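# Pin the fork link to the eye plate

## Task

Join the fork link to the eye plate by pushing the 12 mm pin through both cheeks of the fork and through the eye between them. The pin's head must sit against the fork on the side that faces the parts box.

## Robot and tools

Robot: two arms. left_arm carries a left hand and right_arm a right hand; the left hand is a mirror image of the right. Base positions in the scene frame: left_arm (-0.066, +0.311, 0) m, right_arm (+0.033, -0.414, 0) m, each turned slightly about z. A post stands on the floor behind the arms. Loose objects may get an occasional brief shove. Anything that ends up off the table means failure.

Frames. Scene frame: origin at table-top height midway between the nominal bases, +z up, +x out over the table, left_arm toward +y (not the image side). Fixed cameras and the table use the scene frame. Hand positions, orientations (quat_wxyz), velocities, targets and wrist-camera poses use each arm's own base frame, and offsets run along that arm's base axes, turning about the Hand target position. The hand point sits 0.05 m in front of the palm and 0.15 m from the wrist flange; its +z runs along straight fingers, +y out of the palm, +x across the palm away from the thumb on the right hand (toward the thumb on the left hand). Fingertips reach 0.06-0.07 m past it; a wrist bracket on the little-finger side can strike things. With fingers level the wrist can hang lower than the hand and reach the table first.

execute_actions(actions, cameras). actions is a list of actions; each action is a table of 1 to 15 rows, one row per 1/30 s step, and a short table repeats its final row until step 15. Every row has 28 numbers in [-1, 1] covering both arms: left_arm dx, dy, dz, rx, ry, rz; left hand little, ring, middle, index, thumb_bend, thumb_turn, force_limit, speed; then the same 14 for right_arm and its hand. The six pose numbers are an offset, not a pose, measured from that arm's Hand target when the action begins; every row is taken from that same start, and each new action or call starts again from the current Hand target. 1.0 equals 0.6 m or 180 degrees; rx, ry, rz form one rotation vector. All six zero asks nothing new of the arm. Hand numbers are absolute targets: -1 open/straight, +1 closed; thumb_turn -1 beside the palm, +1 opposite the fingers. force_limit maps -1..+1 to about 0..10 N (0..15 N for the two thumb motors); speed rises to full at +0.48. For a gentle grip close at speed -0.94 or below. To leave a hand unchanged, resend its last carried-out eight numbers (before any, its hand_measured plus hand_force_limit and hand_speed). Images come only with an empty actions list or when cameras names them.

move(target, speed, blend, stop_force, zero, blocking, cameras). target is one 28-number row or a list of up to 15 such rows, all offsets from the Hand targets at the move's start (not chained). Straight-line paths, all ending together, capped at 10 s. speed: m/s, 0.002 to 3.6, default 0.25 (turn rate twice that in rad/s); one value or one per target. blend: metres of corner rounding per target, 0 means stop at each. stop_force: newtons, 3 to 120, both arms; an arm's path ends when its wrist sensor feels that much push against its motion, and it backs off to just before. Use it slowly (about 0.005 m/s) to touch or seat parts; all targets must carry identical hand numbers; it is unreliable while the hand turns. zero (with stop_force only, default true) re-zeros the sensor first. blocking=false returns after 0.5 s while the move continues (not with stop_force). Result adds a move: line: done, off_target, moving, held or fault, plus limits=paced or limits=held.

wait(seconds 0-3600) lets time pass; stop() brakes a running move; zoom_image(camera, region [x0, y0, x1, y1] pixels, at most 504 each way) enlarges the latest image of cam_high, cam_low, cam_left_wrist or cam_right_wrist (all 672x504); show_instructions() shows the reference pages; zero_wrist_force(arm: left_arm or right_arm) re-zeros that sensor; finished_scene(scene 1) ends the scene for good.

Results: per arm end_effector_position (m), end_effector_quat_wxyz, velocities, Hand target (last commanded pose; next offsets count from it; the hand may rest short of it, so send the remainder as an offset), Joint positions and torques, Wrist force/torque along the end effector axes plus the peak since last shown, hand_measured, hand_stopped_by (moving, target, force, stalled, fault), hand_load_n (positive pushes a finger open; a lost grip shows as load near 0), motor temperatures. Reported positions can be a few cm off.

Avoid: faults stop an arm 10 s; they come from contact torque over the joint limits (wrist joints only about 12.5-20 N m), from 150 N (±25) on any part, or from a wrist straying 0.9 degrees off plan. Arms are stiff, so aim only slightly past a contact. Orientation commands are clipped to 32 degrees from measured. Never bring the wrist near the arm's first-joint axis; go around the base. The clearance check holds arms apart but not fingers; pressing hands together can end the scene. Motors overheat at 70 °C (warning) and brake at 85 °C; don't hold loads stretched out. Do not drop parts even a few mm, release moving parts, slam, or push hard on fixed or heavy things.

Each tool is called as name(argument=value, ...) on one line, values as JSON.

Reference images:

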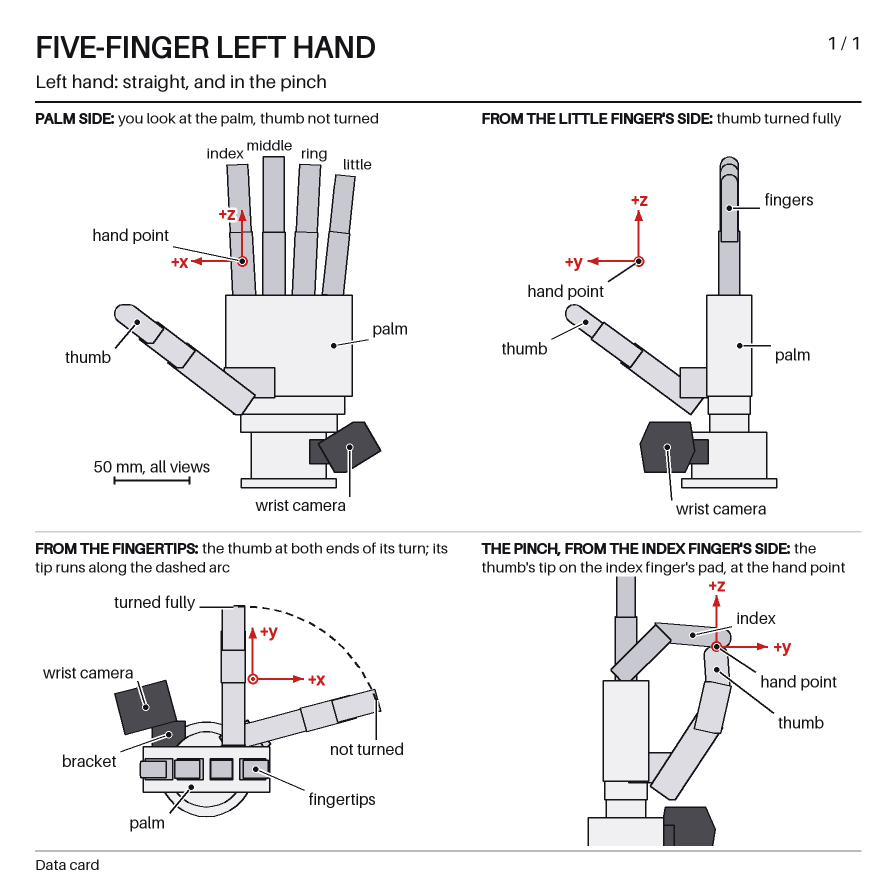

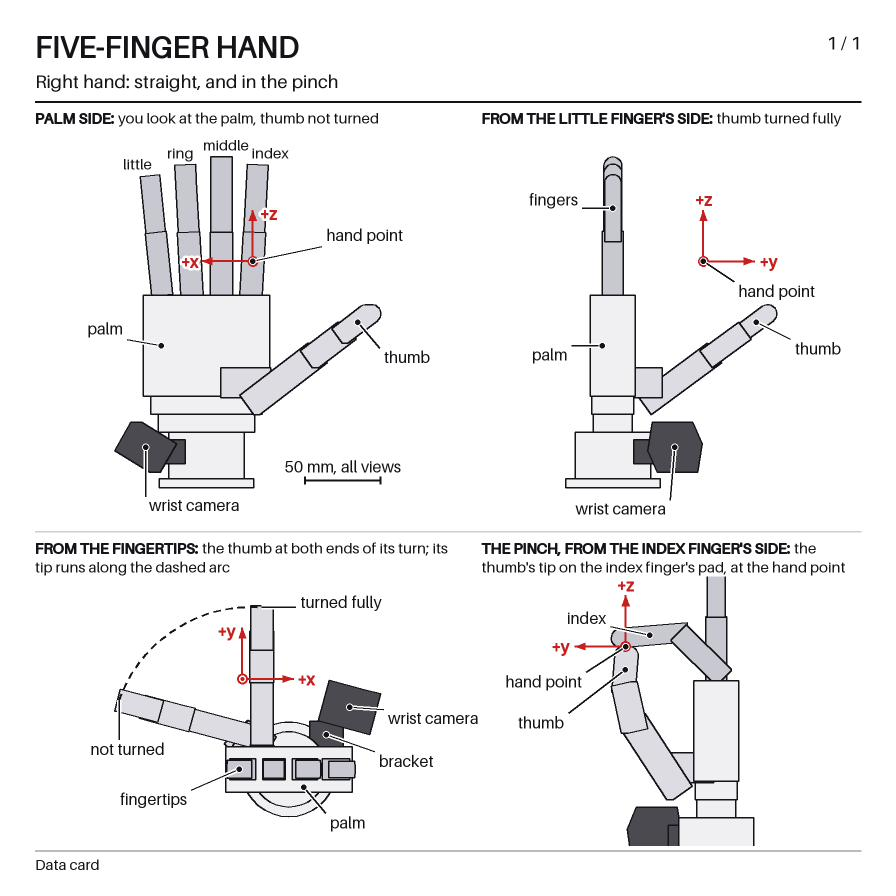

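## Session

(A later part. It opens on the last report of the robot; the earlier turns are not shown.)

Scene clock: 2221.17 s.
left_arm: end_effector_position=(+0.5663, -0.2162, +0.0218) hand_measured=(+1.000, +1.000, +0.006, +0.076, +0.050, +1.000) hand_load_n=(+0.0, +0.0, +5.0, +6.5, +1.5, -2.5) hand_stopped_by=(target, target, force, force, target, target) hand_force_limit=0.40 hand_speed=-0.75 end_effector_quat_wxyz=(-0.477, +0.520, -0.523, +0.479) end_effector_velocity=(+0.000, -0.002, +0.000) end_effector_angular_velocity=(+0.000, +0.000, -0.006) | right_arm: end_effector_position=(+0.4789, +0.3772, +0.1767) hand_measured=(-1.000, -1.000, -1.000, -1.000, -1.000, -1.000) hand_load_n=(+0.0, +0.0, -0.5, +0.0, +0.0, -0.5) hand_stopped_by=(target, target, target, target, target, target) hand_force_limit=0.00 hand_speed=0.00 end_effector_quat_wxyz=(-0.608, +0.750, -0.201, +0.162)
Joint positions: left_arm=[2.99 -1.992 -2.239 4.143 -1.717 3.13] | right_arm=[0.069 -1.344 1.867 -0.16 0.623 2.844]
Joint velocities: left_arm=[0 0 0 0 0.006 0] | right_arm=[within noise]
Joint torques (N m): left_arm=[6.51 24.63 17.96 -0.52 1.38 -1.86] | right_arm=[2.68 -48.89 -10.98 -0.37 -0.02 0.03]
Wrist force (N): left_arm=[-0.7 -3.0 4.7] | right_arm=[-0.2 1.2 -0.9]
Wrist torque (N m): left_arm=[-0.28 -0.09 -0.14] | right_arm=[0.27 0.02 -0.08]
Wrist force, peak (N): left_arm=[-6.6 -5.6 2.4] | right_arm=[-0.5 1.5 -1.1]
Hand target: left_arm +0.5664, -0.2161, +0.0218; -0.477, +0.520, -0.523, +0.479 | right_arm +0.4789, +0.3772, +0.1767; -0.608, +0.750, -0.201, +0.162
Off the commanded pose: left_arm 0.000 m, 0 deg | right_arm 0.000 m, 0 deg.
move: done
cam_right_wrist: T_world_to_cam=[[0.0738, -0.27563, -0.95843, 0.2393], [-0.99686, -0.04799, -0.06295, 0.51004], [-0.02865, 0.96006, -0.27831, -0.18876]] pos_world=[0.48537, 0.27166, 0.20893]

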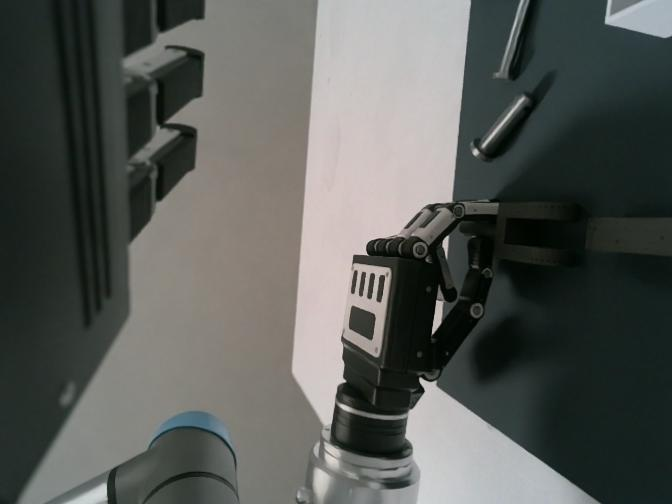

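move(target=[0.0004,0,0,0,0,0.007,1,1,0.3,0.3,0.05,1,0.4,-0.75,0,0,0,0,0,0,-1,-1,-1,-1,-1,-1,0,0], speed=0.02, cameras=["cam_right_wrist"])

zoom_image(camera="cam_right_wrist", region=[490, 185, 610, 275])

Scene clock: 2241.63 s.
left_arm: end_effector_position=(+0.5666, -0.2162, +0.0218) hand_measured=(+1.000, +1.000, +0.006, +0.076, +0.050, +1.000) hand_load_n=(+0.0, +0.0, +5.0, +6.5, +1.5, -2.5) hand_stopped_by=(target, target, force, force, target, target) hand_force_limit=0.40 hand_speed=-0.75 end_effector_quat_wxyz=(-0.482, +0.525, -0.517, +0.473) end_effector_velocity=(-0.001, -0.002, +0.000) end_effector_angular_velocity=(+0.000, +0.000, -0.007) | right_arm: end_effector_position=(+0.4789, +0.3772, +0.1767) hand_measured=(-1.000, -1.000, -1.000, -1.000, -1.000, -1.000) hand_load_n=(+0.0, +0.0, +0.0, -0.5, +0.0, -0.5) hand_stopped_by=(target, target, target, target, target, target) hand_force_limit=0.00 hand_speed=0.00 end_effector_quat_wxyz=(-0.608, +0.750, -0.201, +0.162)
Joint positions: left_arm=[2.974 -1.995 -2.232 4.139 -1.754 3.127] | right_arm=[0.069 -1.344 1.867 -0.16 0.623 2.844]
Joint velocities: left_arm=[-0.001 0 -0.001 0 0.006 0] | right_arm=[within noise]
Joint torques (N m): left_arm=[5.05 28.28 12.8 -0.21 1.47 -1.92] | right_arm=[0.41 -48.42 -13.45 1.09 -1.22 -0.76]
Wrist force (N): left_arm=[-1.2 -3.1 4.1] | right_arm=[-0.4 1.5 -1.1]
Wrist torque (N m): left_arm=[-0.27 0.00 -0.18] | right_arm=[0.32 0.05 -0.08]
Wrist force, peak (N): left_arm=[-0.7 -2.8 4.9] | right_arm=[-0.3 1.6 -1.0]
Hand target: left_arm +0.5666, -0.2161, +0.0218; -0.482, +0.525, -0.517, +0.473 | right_arm +0.4789, +0.3772, +0.1767; -0.608, +0.750, -0.201, +0.162
Off the commanded pose: left_arm 0.000 m, 0 deg | right_arm 0.000 m, 0 deg.
move: done
cam_right_wrist: T_world_to_cam=[[0.0738, -0.27563, -0.95843, 0.2393], [-0.99686, -0.04799, -0.06295, 0.51004], [-0.02865, 0.96006, -0.27831, -0.18876]] pos_world=[0.48537, 0.27166, 0.20893]

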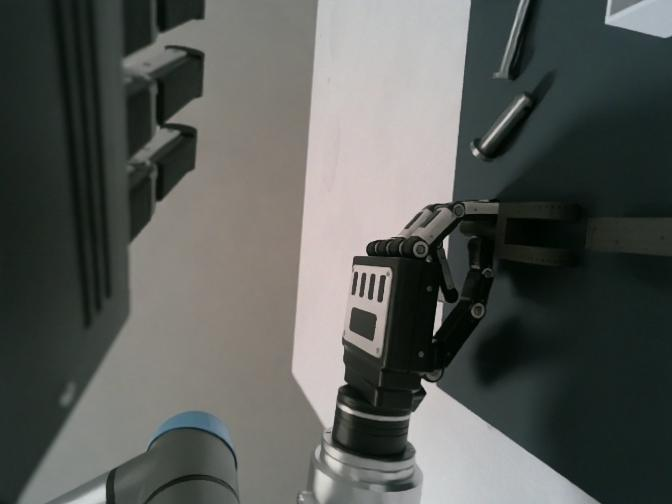

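Scaled by 4.200 from the camera's image (finer frame: 960x720).

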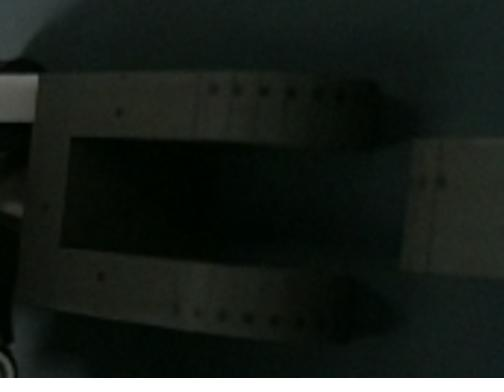

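move(target=[0.0017,-0.0083,0,0,0,0,1,1,0.3,0.3,0.05,1,0.4,-0.75,0,0,0,0,0,0,-1,-1,-1,-1,-1,-1,0,0], speed=0.015, stop_force=5, cameras=["cam_right_wrist"])

zoom_image(camera="cam_right_wrist", region=[490, 185, 610, 275])

Scene clock: 2254.50 s.
left_arm: end_effector_position=(+0.5670, -0.2174, +0.0218) hand_measured=(+1.000, +1.000, +0.006, +0.076, +0.050, +1.000) hand_load_n=(+0.0, +0.0, +4.0, +6.5, +1.5, -2.5) hand_stopped_by=(target, target, force, force, target, target) hand_force_limit=0.40 hand_speed=-0.75 end_effector_quat_wxyz=(-0.482, +0.525, -0.517, +0.473) | right_arm: end_effector_position=(+0.4789, +0.3772, +0.1767) hand_measured=(-1.000, -1.000, -1.000, -1.000, -1.000, -1.000) hand_load_n=(+0.0, +0.0, +0.0, +0.0, +0.0, -0.5) hand_stopped_by=(target, target, target, target, target, target) hand_force_limit=0.00 hand_speed=0.00 end_effector_quat_wxyz=(-0.608, +0.750, -0.201, +0.162)
Joint positions: left_arm=[2.971 -1.997 -2.229 4.137 -1.758 3.127] | right_arm=[0.069 -1.344 1.867 -0.16 0.623 2.844]
Joint torques (N m): left_arm=[11.24 42.77 3.32 3.12 -1.11 1.94] | right_arm=[-2.57 -49.14 -16.12 1.14 -2.55 -0.7]
Wrist force (N): left_arm=[-1.7 -4.0 2.5] | right_arm=[-0.4 1.3 -0.9]
Wrist torque (N m): left_arm=[-0.27 -0.12 -0.11] | right_arm=[0.30 0.05 -0.08]
Wrist force, peak (N): left_arm=[-5.0 -4.1 2.8] | right_arm=[-0.2 1.6 -1.1]
Hand target: left_arm +0.5670, -0.2174, +0.0218; -0.482, +0.525, -0.517, +0.473 (not the last commanded pose) | right_arm +0.4789, +0.3772, +0.1767; -0.608, +0.750, -0.201, +0.162
Off the commanded pose: left_arm 0.004 m, 0 deg | right_arm 0.000 m, 0 deg.
move: contact (left_arm)
cam_right_wrist: T_world_to_cam=[[0.0738, -0.27563, -0.95843, 0.2393], [-0.99686, -0.04799, -0.06295, 0.51004], [-0.02865, 0.96006, -0.27831, -0.18876]] pos_world=[0.48537, 0.27166, 0.20893]

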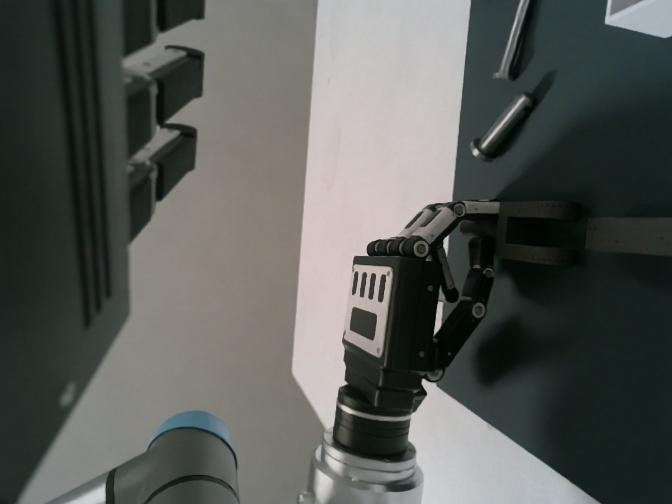

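Scaled by 4.200 from the camera's image (finer frame: 960x720).

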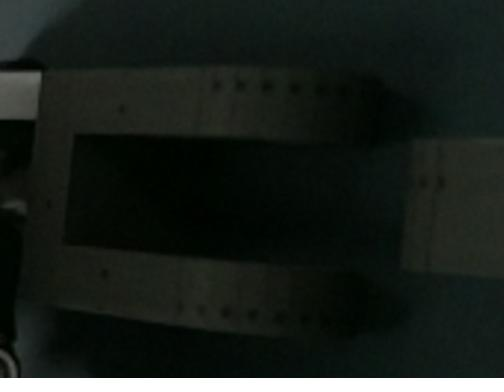

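move(target=[0.0012,-0.003,0.0008,0,0,0.0085,1,1,0.3,0.3,0.05,1,0.4,-0.75,0,0,0,0,0,0,-1,-1,-1,-1,-1,-1,0,0], speed=0.015, cameras=["cam_right_wrist"])

zoom_image(camera="cam_right_wrist", region=[490, 185, 610, 275])

Scene clock: 2270.63 s.
left_arm: end_effector_position=(+0.5677, -0.2193, +0.0223) hand_measured=(+1.000, +1.000, +0.006, +0.076, +0.050, +1.000) hand_load_n=(+0.0, +0.0, +2.5, +6.0, +1.5, -2.5) hand_stopped_by=(target, target, force, force, target, target) hand_force_limit=0.40 hand_speed=-0.75 end_effector_quat_wxyz=(-0.489, +0.532, -0.510, +0.467) end_effector_velocity=(+0.000, -0.001, +0.000) end_effector_angular_velocity=(+0.000, +0.000, -0.005) | right_arm: end_effector_position=(+0.4789, +0.3772, +0.1767) hand_measured=(-1.000, -1.000, -1.000, -1.000, -1.000, -1.000) hand_load_n=(+0.0, +0.0, +0.0, +0.0, +0.0, -0.5) hand_stopped_by=(target, target, target, target, target, target) hand_force_limit=0.00 hand_speed=0.00 end_effector_quat_wxyz=(-0.608, +0.750, -0.201, +0.162)
Joint positions: left_arm=[2.947 -2.002 -2.216 4.129 -1.808 3.122] | right_arm=[0.069 -1.344 1.867 -0.16 0.623 2.844]
Joint velocities: left_arm=[0 -0.001 0 0.001 0.005 0] | right_arm=[within noise]
Joint torques (N m): left_arm=[5.67 28.95 14.36 1.05 2.71 -2.03] | right_arm=[-4.11 -48.03 -18.55 1.05 -2.9 -0.7]
Wrist force (N): left_arm=[-4.0 -1.4 1.5] | right_arm=[-0.4 1.4 -0.9]
Wrist torque (N m): left_arm=[-0.21 0.01 -0.22] | right_arm=[0.29 0.04 -0.08]
Wrist force, peak (N): left_arm=[-4.3 -2.4 2.3] | right_arm=[-0.5 1.5 -1.2]
Hand target: left_arm +0.5677, -0.2192, +0.0223; -0.489, +0.532, -0.510, +0.467 | right_arm +0.4789, +0.3772, +0.1767; -0.608, +0.750, -0.201, +0.162
Off the commanded pose: left_arm 0.000 m, 0 deg | right_arm 0.000 m, 0 deg.
move: done
cam_right_wrist: T_world_to_cam=[[0.0738, -0.27563, -0.95843, 0.2393], [-0.99686, -0.04799, -0.06295, 0.51004], [-0.02865, 0.96006, -0.27831, -0.18876]] pos_world=[0.48537, 0.27166, 0.20893]

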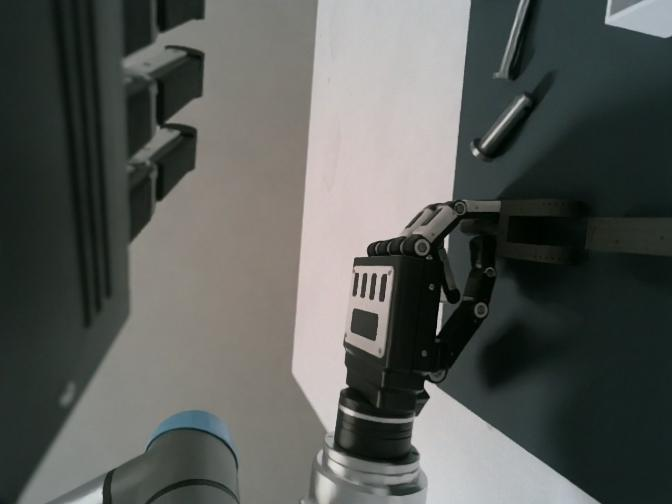

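Scaled by 4.200 from the camera's image (finer frame: 960x720).

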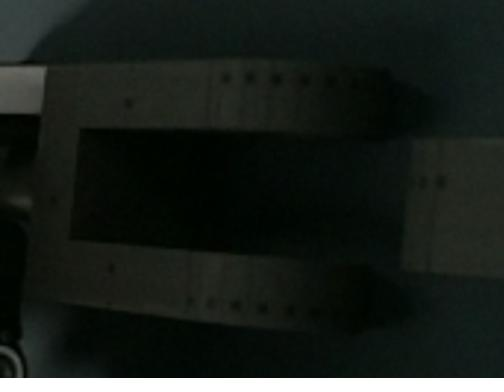

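move(target=[0,-0.01,0,0,0,0,1,1,0.3,0.3,0.05,1,0.4,-0.75,0,0,0,0,0,0,-1,-1,-1,-1,-1,-1,0,0], speed=0.015, stop_force=8, cameras=["cam_right_wrist"])

zoom_image(camera="cam_right_wrist", region=[490, 185, 610, 275])

Scene clock: 2280.97 s.
left_arm: end_effector_position=(+0.5677, -0.2253, +0.0223) hand_measured=(+1.000, +1.000, +0.008, +0.076, +0.050, +1.000) hand_load_n=(+0.0, +0.0, +1.0, +6.5, +1.5, -2.5) hand_stopped_by=(target, target, force, force, target, target) hand_force_limit=0.40 hand_speed=-0.75 end_effector_quat_wxyz=(-0.489, +0.532, -0.510, +0.467) | right_arm: end_effector_position=(+0.4789, +0.3772, +0.1767) hand_measured=(-1.000, -1.000, -1.000, -1.000, -1.000, -1.000) hand_load_n=(+0.0, +0.0, +0.0, +0.0, +0.0, -0.5) hand_stopped_by=(target, target, target, target, target, target) hand_force_limit=0.00 hand_speed=0.00 end_effector_quat_wxyz=(-0.608, +0.750, -0.201, +0.162)
Joint positions: left_arm=[2.931 -2.007 -2.206 4.124 -1.824 3.121] | right_arm=[0.069 -1.344 1.867 -0.16 0.623 2.844]
Joint torques (N m): left_arm=[10.29 43.25 5.34 3.42 2.29 -0.05] | right_arm=[-4.03 -47.64 -21.26 1.07 -2.73 -0.62]
Wrist force (N): left_arm=[-4.5 -3.5 0.9] | right_arm=[-0.3 1.3 -0.8]
Wrist torque (N m): left_arm=[-0.33 -0.09 -0.14] | right_arm=[0.28 0.04 -0.08]
Wrist force, peak (N): left_arm=[-5.8 -2.9 0.8] | right_arm=[-0.5 1.5 -1.3]
Hand target: left_arm +0.5677, -0.2252, +0.0223; -0.489, +0.532, -0.510, +0.467 | right_arm +0.4789, +0.3772, +0.1767; -0.608, +0.750, -0.201, +0.162
Off the commanded pose: left_arm 0.000 m, 0 deg | right_arm 0.000 m, 0 deg.
move: done
cam_right_wrist: T_world_to_cam=[[0.0738, -0.27563, -0.95843, 0.2393], [-0.99686, -0.04799, -0.06295, 0.51004], [-0.02865, 0.96006, -0.27831, -0.18876]] pos_world=[0.48537, 0.27166, 0.20893]

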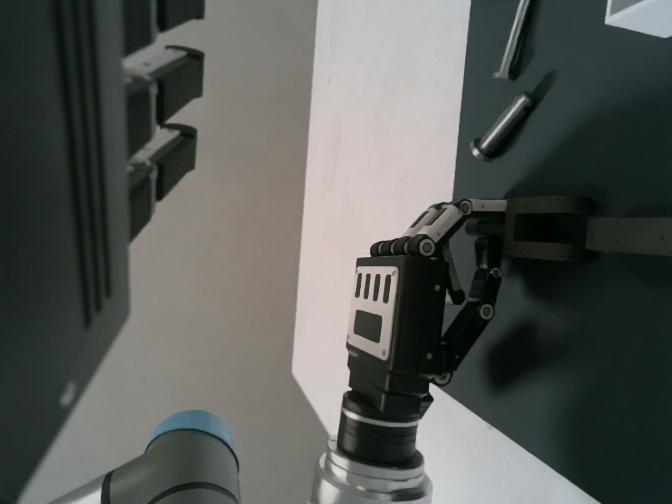

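Scaled by 4.200 from the camera's image (finer frame: 960x720).

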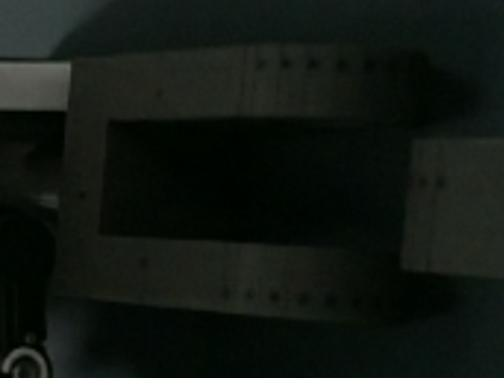

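move(target=[-0.003,0,0,0,0,0,1,1,0.3,0.3,0.05,1,0.4,-0.75,0,0,0,0,0,0,-1,-1,-1,-1,-1,-1,0,0], speed=0.015, cameras=["cam_right_wrist"])

zoom_image(camera="cam_right_wrist", region=[490, 185, 610, 275])

zoom_image(camera="cam_right_wrist", region=[560, 200, 620, 245])

Scene clock: 2291.67 s.
left_arm: end_effector_position=(+0.5659, -0.2252, +0.0224) hand_measured=(+1.000, +1.000, +0.008, +0.076, +0.050, +1.000) hand_load_n=(+0.0, +0.0, +2.5, +7.0, +1.5, -2.0) hand_stopped_by=(target, target, force, force, target, target) hand_force_limit=0.40 hand_speed=-0.75 end_effector_quat_wxyz=(-0.489, +0.532, -0.510, +0.467) | right_arm: end_effector_position=(+0.4789, +0.3772, +0.1767) hand_measured=(-1.000, -1.000, -1.000, -1.000, -1.000, -1.000) hand_load_n=(+0.0, +0.0, +0.0, +0.0, +0.0, -0.5) hand_stopped_by=(target, target, target, target, target, target) hand_force_limit=0.00 hand_speed=0.00 end_effector_quat_wxyz=(-0.608, +0.750, -0.201, +0.162)
Joint positions: left_arm=[2.93 -2.005 -2.211 4.126 -1.825 3.121] | right_arm=[0.069 -1.344 1.867 -0.16 0.623 2.844]
Joint torques (N m): left_arm=[-16.21 27.6 21.41 0.06 0.06 -2.01] | right_arm=[-4.56 -47.58 -23.52 1.13 -2.8 -0.63]
Wrist force (N): left_arm=[-1.3 -0.6 3.2] | right_arm=[-0.2 1.2 -1.0]
Wrist torque (N m): left_arm=[-0.20 -0.10 -0.21] | right_arm=[0.29 0.03 -0.08]
Wrist force, peak (N): left_arm=[-4.7 -3.4 0.8] | right_arm=[-0.7 1.3 -1.1]
Hand target: left_arm +0.5659, -0.2252, +0.0223; -0.489, +0.532, -0.510, +0.467 | right_arm +0.4789, +0.3772, +0.1767; -0.608, +0.750, -0.201, +0.162
Off the commanded pose: left_arm 0.000 m, 0 deg | right_arm 0.000 m, 0 deg.
move: done
cam_right_wrist: T_world_to_cam=[[0.0738, -0.27563, -0.95843, 0.2393], [-0.99686, -0.04799, -0.06295, 0.51004], [-0.02865, 0.96006, -0.27831, -0.18876]] pos_world=[0.48537, 0.27166, 0.20893]

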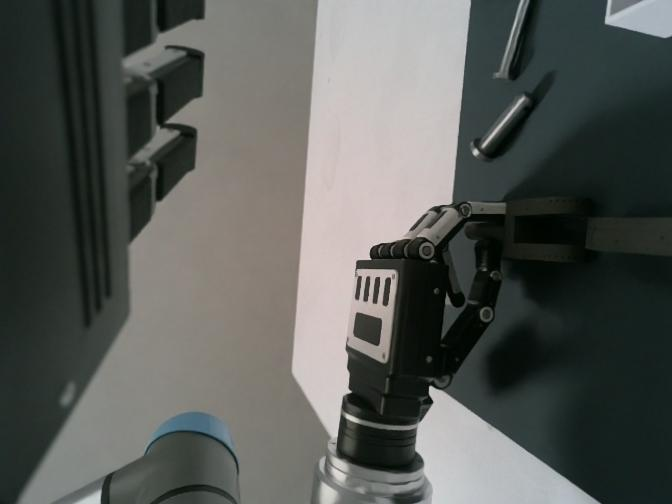

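Scaled by 4.200 from the camera's image (finer frame: 960x720).

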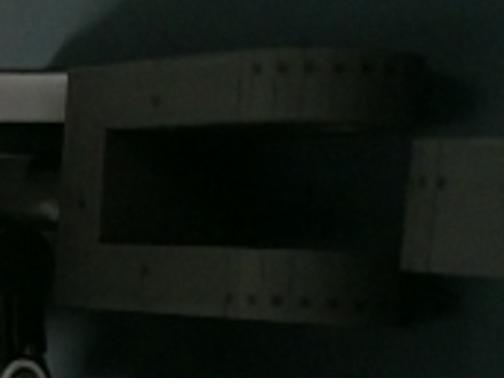

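Scaled by 8.400 from the camera's image (finer frame: 960x720).

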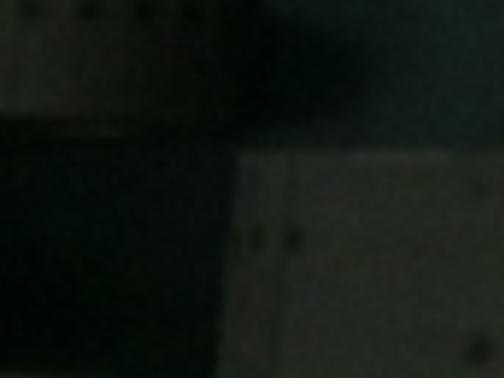

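move(target=[-0.0007,0,0,0,0,-0.011,1,1,0.3,0.3,0.05,1,0.4,-0.75,0,0,0,0,0,0,-1,-1,-1,-1,-1,-1,0,0], speed=0.015, cameras=["cam_right_wrist"])

zoom_image(camera="cam_right_wrist", region=[490, 185, 610, 275])

Scene clock: 2307.23 s.
left_arm: end_effector_position=(+0.5655, -0.2252, +0.0223) hand_measured=(+1.000, +1.000, +0.008, +0.076, +0.050, +1.000) hand_load_n=(+0.0, +0.0, +2.0, +7.0, +1.5, -2.0) hand_stopped_by=(target, target, force, force, target, target) hand_force_limit=0.40 hand_speed=-0.75 end_effector_quat_wxyz=(-0.480, +0.523, -0.519, +0.475) end_effector_velocity=(+0.001, +0.002, +0.000) end_effector_angular_velocity=(+0.000, -0.001, +0.006) | right_arm: end_effector_position=(+0.4789, +0.3772, +0.1767) hand_measured=(-1.000, -1.000, -1.000, -1.000, -1.000, -1.000) hand_load_n=(+0.0, +0.0, +0.0, +0.0, +0.0, -0.5) hand_stopped_by=(target, target, target, target, target, target) hand_force_limit=0.00 hand_speed=0.00 end_effector_quat_wxyz=(-0.608, +0.750, -0.201, +0.162)
Joint positions: left_arm=[2.954 -1.998 -2.223 4.133 -1.767 3.126] | right_arm=[0.069 -1.344 1.867 -0.16 0.623 2.844]
Joint velocities: left_arm=[0 0 0 0.001 -0.006 0] | right_arm=[within noise]
Joint torques (N m): left_arm=[-7.7 39.8 12.69 2.83 -0.42 1.5] | right_arm=[-4.65 -47.2 -25.99 1.1 -2.79 -0.78]
Wrist force (N): left_arm=[-4.6 -3.0 1.9] | right_arm=[-0.2 1.2 -0.9]
Wrist torque (N m): left_arm=[-0.32 -0.09 -0.30] | right_arm=[0.28 0.03 -0.08]
Wrist force, peak (N): left_arm=[-5.5 -2.8 2.0] | right_arm=[-0.6 1.6 -1.0]
Hand target: left_arm +0.5655, -0.2252, +0.0223; -0.480, +0.523, -0.519, +0.475 | right_arm +0.4789, +0.3772, +0.1767; -0.608, +0.750, -0.201, +0.162
Off the commanded pose: left_arm 0.000 m, 0 deg | right_arm 0.000 m, 0 deg.
move: done
cam_right_wrist: T_world_to_cam=[[0.0738, -0.27563, -0.95843, 0.2393], [-0.99686, -0.04799, -0.06295, 0.51004], [-0.02865, 0.96006, -0.27831, -0.18876]] pos_world=[0.48537, 0.27166, 0.20893]

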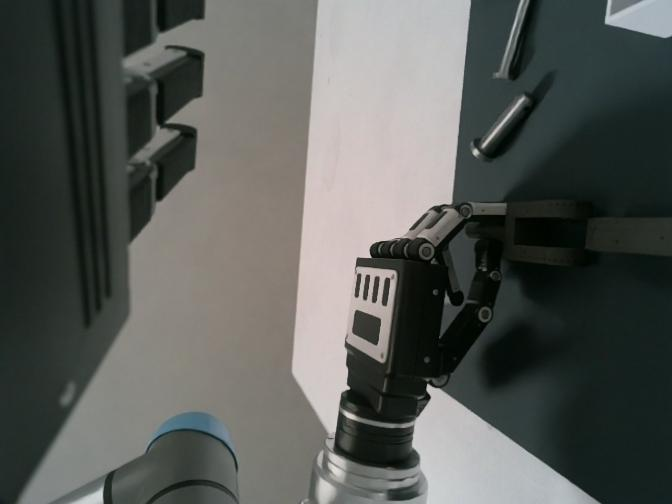

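Scaled by 4.200 from the camera's image (finer frame: 960x720).

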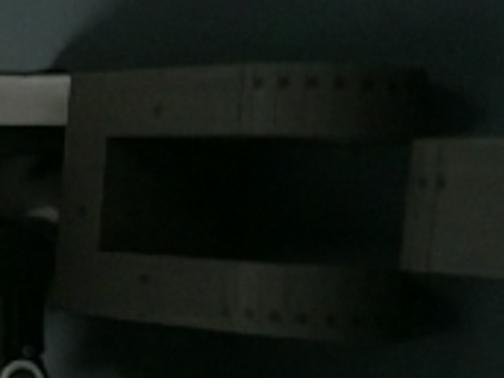

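move(target=[-0.0002,-0.004,0,0,0,0,1,1,0.3,0.3,0.05,1,0.4,-0.75,0,0,0,0,0,0,-1,-1,-1,-1,-1,-1,0,0], speed=0.015, stop_force=8, cameras=["cam_right_wrist"])

zoom_image(camera="cam_right_wrist", region=[490, 185, 610, 275])

Scene clock: 2323.33 s.
left_arm: end_effector_position=(+0.5653, -0.2277, +0.0223) hand_measured=(+1.000, +1.000, +0.008, +0.076, +0.050, +1.000) hand_load_n=(+0.0, +0.0, +1.5, +6.5, +1.0, -2.5) hand_stopped_by=(target, target, force, force, target, target) hand_force_limit=0.40 hand_speed=-0.75 end_effector_quat_wxyz=(-0.480, +0.523, -0.519, +0.475) | right_arm: end_effector_position=(+0.4789, +0.3772, +0.1767) hand_measured=(-1.000, -1.000, -1.000, -1.000, -1.000, -1.000) hand_load_n=(+0.0, +0.0, +0.0, +0.0, +0.0, -0.5) hand_stopped_by=(target, target, target, target, target, target) hand_force_limit=0.00 hand_speed=0.00 end_effector_quat_wxyz=(-0.608, +0.750, -0.201, +0.162)
Joint positions: left_arm=[2.947 -2 -2.22 4.131 -1.774 3.125] | right_arm=[0.069 -1.344 1.867 -0.16 0.623 2.844]
Joint torques (N m): left_arm=[5.23 30.17 10.49 1.2 3.28 -2.27] | right_arm=[-4.39 -46.71 -28.7 1 -2.75 -0.71]
Wrist force (N): left_arm=[-5.6 -2.8 1.3] | right_arm=[-0.4 1.2 -0.8]
Wrist torque (N m): left_arm=[-0.30 -0.02 -0.24] | right_arm=[0.26 0.05 -0.09]
Wrist force, peak (N): left_arm=[-5.6 -3.0 1.2] | right_arm=[-0.5 1.4 -1.3]
Hand target: left_arm +0.5653, -0.2276, +0.0223; -0.480, +0.523, -0.519, +0.475 | right_arm +0.4789, +0.3772, +0.1767; -0.608, +0.750, -0.201, +0.162
Off the commanded pose: left_arm 0.000 m, 0 deg | right_arm 0.000 m, 0 deg.
move: done
cam_right_wrist: T_world_to_cam=[[0.0738, -0.27563, -0.95843, 0.2393], [-0.99686, -0.04799, -0.06295, 0.51004], [-0.02865, 0.96006, -0.27831, -0.18876]] pos_world=[0.48537, 0.27166, 0.20893]

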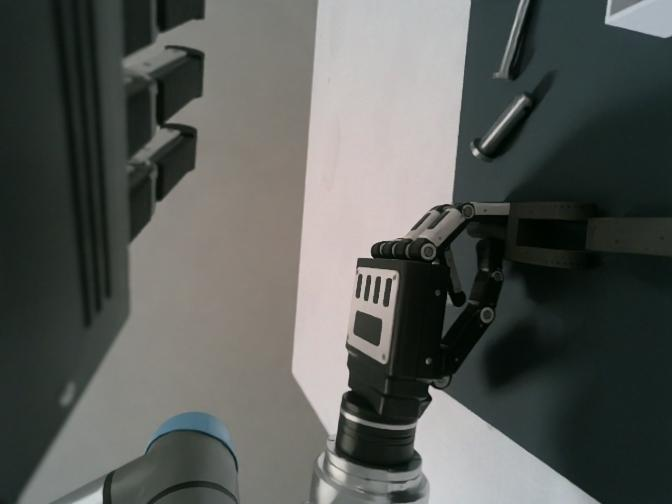

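Scaled by 4.200 from the camera's image (finer frame: 960x720).

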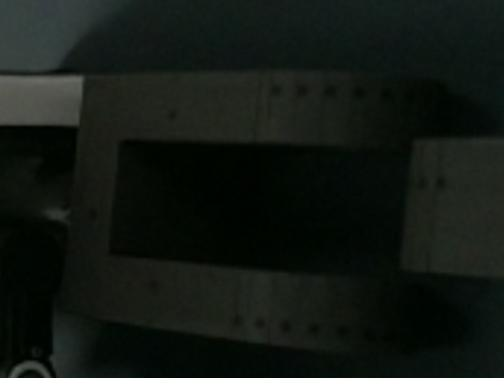

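move(target=[0.0006,-0.001,0,0,0,0.007,1,1,0.3,0.3,0.05,1,0.4,-0.75,0,0,0,0,0,0,-1,-1,-1,-1,-1,-1,0,0], speed=0.015, stop_force=8, cameras=["cam_right_wrist"])

zoom_image(camera="cam_right_wrist", region=[490, 185, 610, 275])

Scene clock: 2331.57 s.
left_arm: end_effector_position=(+0.5657, -0.2283, +0.0223) hand_measured=(+1.000, +1.000, +0.008, +0.076, +0.050, +1.000) hand_load_n=(+0.0, +0.0, +2.0, +6.0, +1.5, -2.5) hand_stopped_by=(target, target, force, force, target, target) hand_force_limit=0.40 hand_speed=-0.75 end_effector_quat_wxyz=(-0.486, +0.529, -0.513, +0.470) | right_arm: end_effector_position=(+0.4789, +0.3772, +0.1767) hand_measured=(-1.000, -1.000, -1.000, -1.000, -1.000, -1.000) hand_load_n=(+0.0, +0.0, +0.0, +0.0, +0.0, +0.0) hand_stopped_by=(target, target, target, target, target, target) hand_force_limit=0.00 hand_speed=0.00 end_effector_quat_wxyz=(-0.608, +0.750, -0.201, +0.162)
Joint positions: left_arm=[2.93 -2.005 -2.211 4.126 -1.812 3.122] | right_arm=[0.069 -1.344 1.867 -0.16 0.623 2.844]
Joint torques (N m): left_arm=[10.01 42.32 5.19 3.54 2.35 1.44] | right_arm=[-4.57 -46.84 -32 1.05 -2.89 -0.69]
Wrist force (N): left_arm=[-4.5 -3.0 0.6] | right_arm=[-0.4 1.0 -0.9]
Wrist torque (N m): left_arm=[-0.28 -0.08 -0.16] | right_arm=[0.24 0.05 -0.09]
Wrist force, peak (N): left_arm=[-6.3 -2.7 0.6] | right_arm=[-0.1 1.7 -1.1]
Hand target: left_arm +0.5657, -0.2282, +0.0223; -0.486, +0.529, -0.513, +0.470 | right_arm +0.4789, +0.3772, +0.1767; -0.608, +0.750, -0.201, +0.162
Off the commanded pose: left_arm 0.000 m, 0 deg | right_arm 0.000 m, 0 deg.
move: done
cam_right_wrist: T_world_to_cam=[[0.0738, -0.27563, -0.95843, 0.2393], [-0.99686, -0.04799, -0.06295, 0.51004], [-0.02865, 0.96006, -0.27831, -0.18876]] pos_world=[0.48537, 0.27166, 0.20893]

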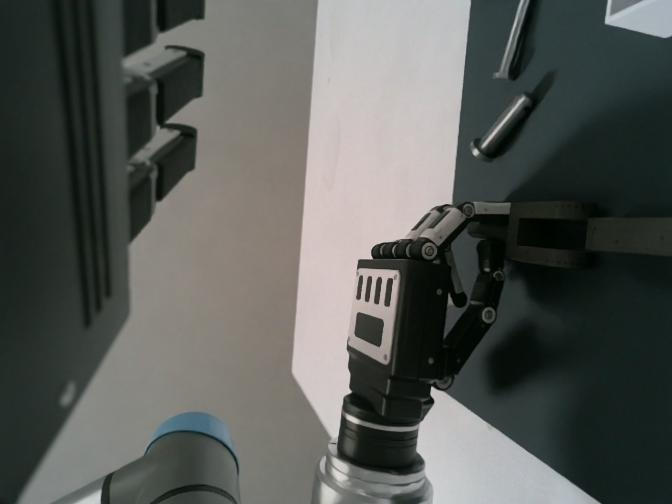

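Scaled by 4.200 from the camera's image (finer frame: 960x720).

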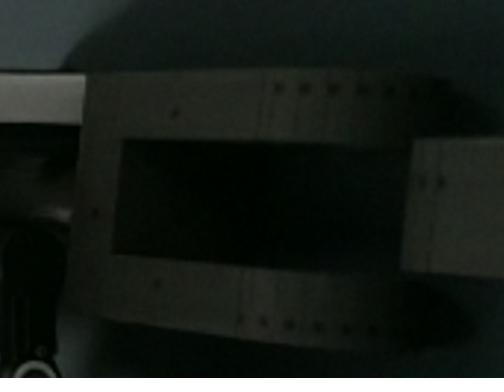

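move(target=[0.0005,-0.005,0,0,0,0.004,1,1,0.3,0.3,0.05,1,0.4,-0.75,0,0,0,0,0,0,-1,-1,-1,-1,-1,-1,0,0], speed=0.015, stop_force=8, cameras=["cam_right_wrist"])

zoom_image(camera="cam_right_wrist", region=[490, 185, 610, 275])

Scene clock: 2341.10 s.
left_arm: end_effector_position=(+0.5660, -0.2313, +0.0223) hand_measured=(+1.000, +1.000, +0.008, +0.076, +0.050, +1.000) hand_load_n=(+0.0, +0.0, +1.5, +6.0, +1.5, -2.5) hand_stopped_by=(target, target, force, force, target, target) hand_force_limit=0.40 hand_speed=-0.75 end_effector_quat_wxyz=(-0.489, +0.532, -0.510, +0.467) | right_arm: end_effector_position=(+0.4789, +0.3772, +0.1767) hand_measured=(-1.000, -1.000, -1.000, -1.000, -1.000, -1.000) hand_load_n=(+0.0, +0.0, +0.0, +0.0, +0.0, -0.5) hand_stopped_by=(target, target, target, target, target, target) hand_force_limit=0.00 hand_speed=0.00 end_effector_quat_wxyz=(-0.608, +0.750, -0.201, +0.162)
Joint positions: left_arm=[2.914 -2.01 -2.201 4.121 -1.841 3.119] | right_arm=[0.069 -1.344 1.867 -0.16 0.623 2.844]
Joint torques (N m): left_arm=[10.05 43.31 5.96 3.49 2.21 1.65] | right_arm=[-4.48 -46.72 -32.91 1.13 -2.84 -0.71]
Wrist force (N): left_arm=[-4.6 -3.2 0.7] | right_arm=[-0.6 1.2 -0.9]
Wrist torque (N m): left_arm=[-0.29 -0.07 -0.15] | right_arm=[0.26 0.07 -0.10]
Wrist force, peak (N): left_arm=[-6.3 -2.6 0.8] | right_arm=[-0.5 1.4 -1.1]
Hand target: left_arm +0.5660, -0.2312, +0.0223; -0.489, +0.532, -0.510, +0.467 | right_arm +0.4789, +0.3772, +0.1767; -0.608, +0.750, -0.201, +0.162
Off the commanded pose: left_arm 0.000 m, 0 deg | right_arm 0.000 m, 0 deg.
move: done
cam_right_wrist: T_world_to_cam=[[0.0738, -0.27563, -0.95843, 0.2393], [-0.99686, -0.04799, -0.06295, 0.51004], [-0.02865, 0.96006, -0.27831, -0.18876]] pos_world=[0.48537, 0.27166, 0.20893]

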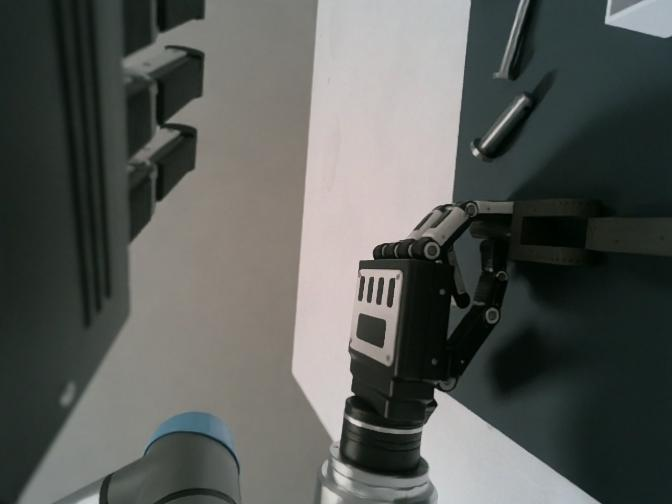

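Scaled by 4.200 from the camera's image (finer frame: 960x720).

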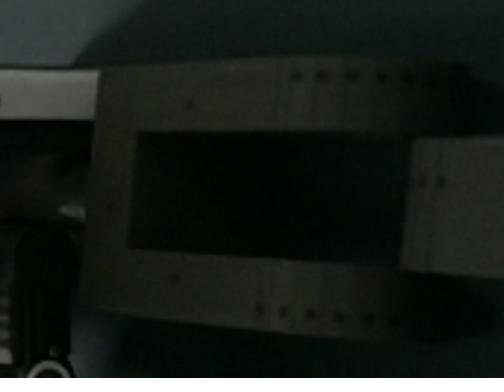

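move(target=[-0.0008,-0.005,0,0,0,0,1,1,0.3,0.3,0.05,1,0.4,-0.75,0,0,0,0,0,0,-1,-1,-1,-1,-1,-1,0,0], speed=0.015, stop_force=8, cameras=["cam_right_wrist"])

zoom_image(camera="cam_right_wrist", region=[490, 185, 610, 275])

Scene clock: 2350.63 s.
left_arm: end_effector_position=(+0.5655, -0.2343, +0.0223) hand_measured=(+1.000, +1.000, +0.008, +0.076, +0.050, +1.000) hand_load_n=(+0.0, +0.0, +1.5, +6.5, +1.0, -2.5) hand_stopped_by=(target, target, force, force, target, target) hand_force_limit=0.40 hand_speed=-0.75 end_effector_quat_wxyz=(-0.489, +0.532, -0.510, +0.467) | right_arm: end_effector_position=(+0.4789, +0.3772, +0.1767) hand_measured=(-1.000, -1.000, -1.000, -1.000, -1.000, -1.000) hand_load_n=(+0.0, +0.0, +0.0, +0.0, +0.0, +0.0) hand_stopped_by=(target, target, target, target, target, target) hand_force_limit=0.00 hand_speed=0.00 end_effector_quat_wxyz=(-0.608, +0.750, -0.201, +0.162)
Joint positions: left_arm=[2.905 -2.012 -2.197 4.119 -1.85 3.118] | right_arm=[0.069 -1.344 1.867 -0.16 0.623 2.844]
Joint torques (N m): left_arm=[7.34 30.08 11.7 1.3 3.47 -2.35] | right_arm=[-4.12 -46.43 -32.8 1.03 -2.79 -0.72]
Wrist force (N): left_arm=[-7.1 -2.6 1.8] | right_arm=[-0.4 1.2 -0.7]
Wrist torque (N m): left_arm=[-0.28 0.06 -0.21] | right_arm=[0.25 0.05 -0.09]
Wrist force, peak (N): left_arm=[-7.1 -2.6 1.8] | right_arm=[-0.3 1.5 -1.1]
Hand target: left_arm +0.5655, -0.2342, +0.0223; -0.489, +0.532, -0.510, +0.467 | right_arm +0.4789, +0.3772, +0.1767; -0.608, +0.750, -0.201, +0.162
Off the commanded pose: left_arm 0.000 m, 0 deg | right_arm 0.000 m, 0 deg.
move: done
cam_right_wrist: T_world_to_cam=[[0.0738, -0.27563, -0.95843, 0.2393], [-0.99686, -0.04799, -0.06295, 0.51004], [-0.02865, 0.96006, -0.27831, -0.18876]] pos_world=[0.48537, 0.27166, 0.20893]

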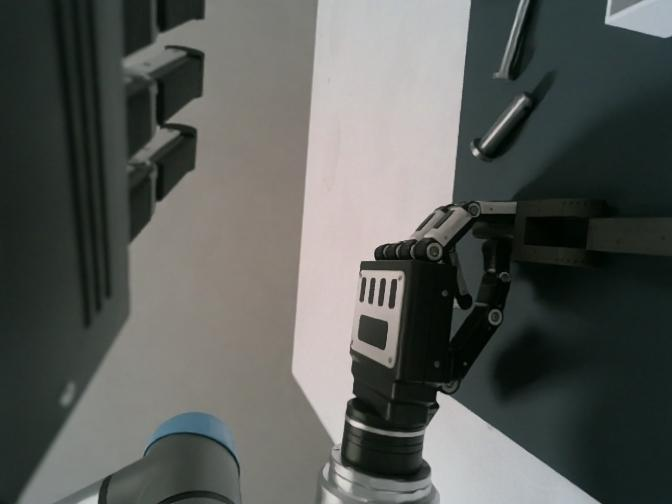

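Scaled by 4.200 from the camera's image (finer frame: 960x720).

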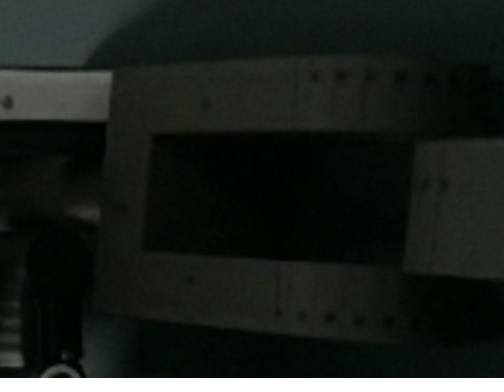

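move(target=[[0,0.0015,0,0,0,0,1,1,0.3,0.3,0.05,1,0.4,-0.75,0,0,0,0,0,0,-1,-1,-1,-1,-1,-1,0,0],[-0.001,0.0015,0,0,0,0,1,1,0.3,0.3,0.05,1,0.4,-0.75,0,0,0,0,0,0,-1,-1,-1,-1,-1,-1,0,0],[-0.0011,-0.001,0,0,0,0,1,1,0.3,0.3,0.05,1,0.4,-0.75,0,0,0,0,0,0,-1,-1,-1,-1,-1,-1,0,0]], speed=0.015, cameras=["cam_right_wrist"])

zoom_image(camera="cam_right_wrist", region=[490, 185, 610, 275])

Scene clock: 2364.53 s.
left_arm: end_effector_position=(+0.5648, -0.2349, +0.0223) hand_measured=(+1.000, +1.000, +0.008, +0.076, +0.050, +1.000) hand_load_n=(+0.0, +0.0, +1.5, +6.5, +1.5, -2.5) hand_stopped_by=(target, target, force, force, target, target) hand_force_limit=0.40 hand_speed=-0.75 end_effector_quat_wxyz=(-0.489, +0.532, -0.510, +0.467) | right_arm: end_effector_position=(+0.4789, +0.3772, +0.1767) hand_measured=(-1.000, -1.000, -1.000, -1.000, -1.000, -1.000) hand_load_n=(+0.0, +0.0, +0.0, +0.0, +0.0, -0.5) hand_stopped_by=(target, target, target, target, target, target) hand_force_limit=0.00 hand_speed=0.00 end_effector_quat_wxyz=(-0.608, +0.750, -0.201, +0.162)
Joint positions: left_arm=[2.903 -2.011 -2.198 4.119 -1.852 3.118] | right_arm=[0.069 -1.344 1.867 -0.16 0.623 2.844]
Joint torques (N m): left_arm=[0.32 26.57 17.08 0.23 3 -2.99] | right_arm=[-4.88 -45.77 -32.74 1.08 -2.83 -0.65]
Wrist force (N): left_arm=[-6.3 -2.0 1.6] | right_arm=[-0.1 1.4 -1.0]
Wrist torque (N m): left_arm=[-0.22 0.04 -0.21] | right_arm=[0.31 0.02 -0.07]
Wrist force, peak (N): left_arm=[-7.2 -2.5 1.7] | right_arm=[-0.3 1.7 -1.0]
Hand target: left_arm +0.5649, -0.2348, +0.0223; -0.489, +0.532, -0.510, +0.467 | right_arm +0.4789, +0.3772, +0.1767; -0.608, +0.750, -0.201, +0.162
Off the commanded pose: left_arm 0.000 m, 0 deg | right_arm 0.000 m, 0 deg.
move: done
cam_right_wrist: T_world_to_cam=[[0.0738, -0.27563, -0.95843, 0.2393], [-0.99686, -0.04799, -0.06295, 0.51004], [-0.02865, 0.96006, -0.27831, -0.18876]] pos_world=[0.48537, 0.27166, 0.20893]

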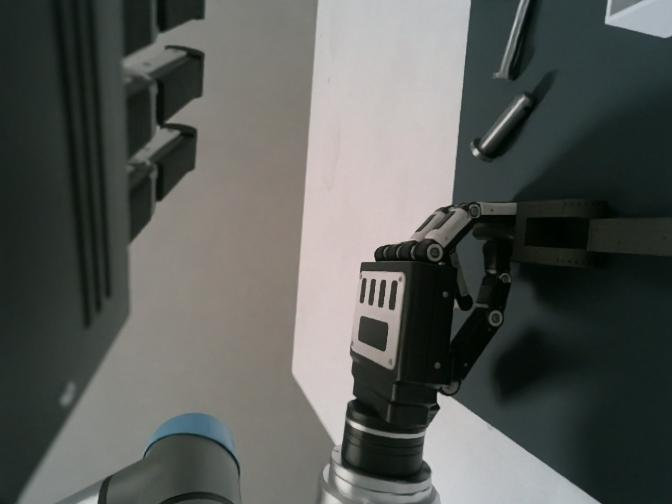

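Scaled by 4.200 from the camera's image (finer frame: 960x720).

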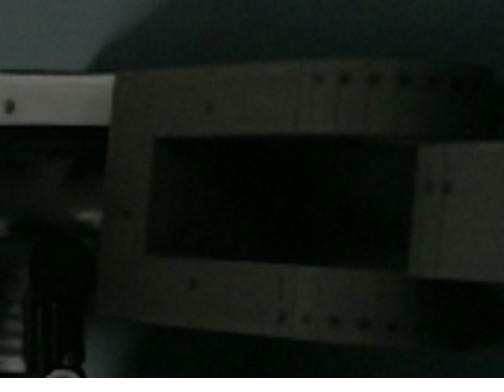

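move(target=[[0,0.004,0,0,0,0,1,1,0.3,0.3,0.05,1,0.4,-0.75,0,0,0,0,0,0,-1,-1,-1,-1,-1,-1,0,0],[-0.001,0.003,0,0,0,0,1,1,0.3,0.3,0.05,1,0.4,-0.75,0,0,0,0,0,0,-1,-1,-1,-1,-1,-1,0,0]], speed=0.015, cameras=["cam_right_wrist"])

zoom_image(camera="cam_right_wrist", region=[490, 185, 610, 275])

zoom_image(camera="cam_right_wrist", region=[550, 205, 614, 253])

Scene clock: 2386.73 s.
left_arm: end_effector_position=(+0.5642, -0.2330, +0.0223) hand_measured=(+1.000, +1.000, +0.008, +0.076, +0.050, +1.000) hand_load_n=(+0.0, +0.0, +2.5, +7.0, +1.0, -2.5) hand_stopped_by=(target, target, force, force, target, target) hand_force_limit=0.40 hand_speed=-0.75 end_effector_quat_wxyz=(-0.489, +0.532, -0.510, +0.467) | right_arm: end_effector_position=(+0.4789, +0.3772, +0.1767) hand_measured=(-1.000, -1.000, -1.000, -1.000, -1.000, -1.000) hand_load_n=(+0.0, +0.0, +0.0, -0.5, +0.0, -0.5) hand_stopped_by=(target, target, target, target, target, target) hand_force_limit=0.00 hand_speed=0.00 end_effector_quat_wxyz=(-0.608, +0.750, -0.201, +0.162)
Joint positions: left_arm=[2.908 -2.009 -2.202 4.121 -1.848 3.119] | right_arm=[0.069 -1.344 1.867 -0.16 0.623 2.844]
Joint torques (N m): left_arm=[-7.56 43.16 4.86 3.54 0.98 -1.94] | right_arm=[-4.47 -45.57 -33.23 1.08 -2.81 -0.61]
Wrist force (N): left_arm=[-1.0 -2.1 2.7] | right_arm=[-0.2 1.3 -1.0]
Wrist torque (N m): left_arm=[-0.25 -0.09 -0.16] | right_arm=[0.30 0.02 -0.07]
Wrist force, peak (N): left_arm=[-7.0 -2.5 1.8] | right_arm=[-0.3 1.4 -1.3]
Hand target: left_arm +0.5643, -0.2330, +0.0223; -0.489, +0.532, -0.510, +0.467 | right_arm +0.4789, +0.3772, +0.1767; -0.608, +0.750, -0.201, +0.162
Off the commanded pose: left_arm 0.000 m, 0 deg | right_arm 0.000 m, 0 deg.
move: done
cam_right_wrist: T_world_to_cam=[[0.0738, -0.27563, -0.95843, 0.2393], [-0.99686, -0.04799, -0.06295, 0.51004], [-0.02865, 0.96006, -0.27831, -0.18876]] pos_world=[0.48537, 0.27166, 0.20893]

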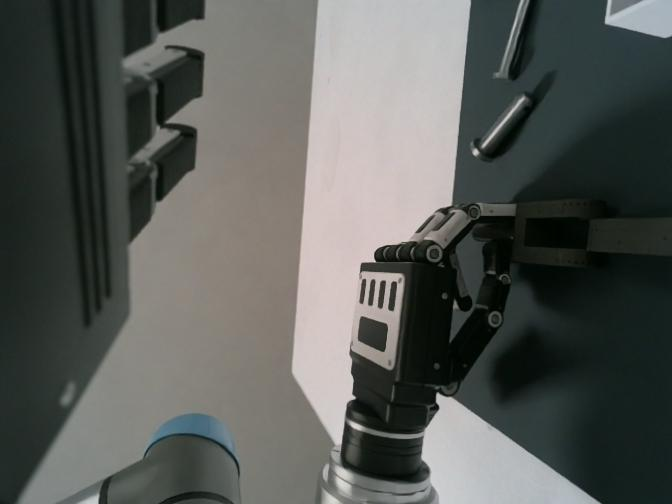

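Scaled by 4.200 from the camera's image (finer frame: 960x720).

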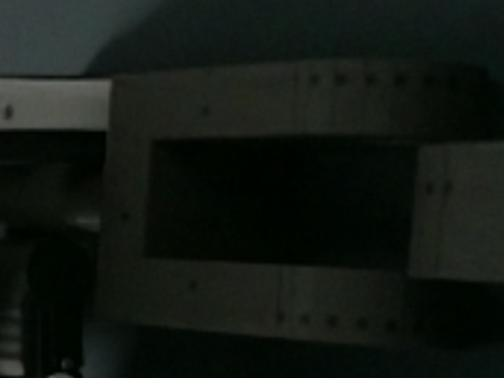

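Scaled by 7.875 from the camera's image (finer frame: 960x720).

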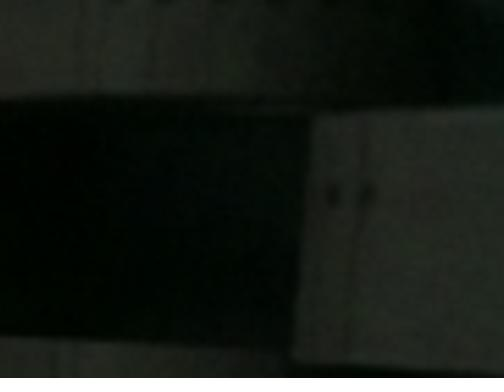

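zoom_image(camera="cam_right_wrist", region=[580, 200, 672, 269])

Scaled by 5.478 from the camera's image (finer frame: 960x720).

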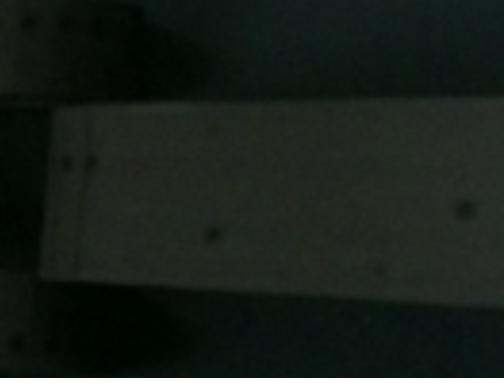

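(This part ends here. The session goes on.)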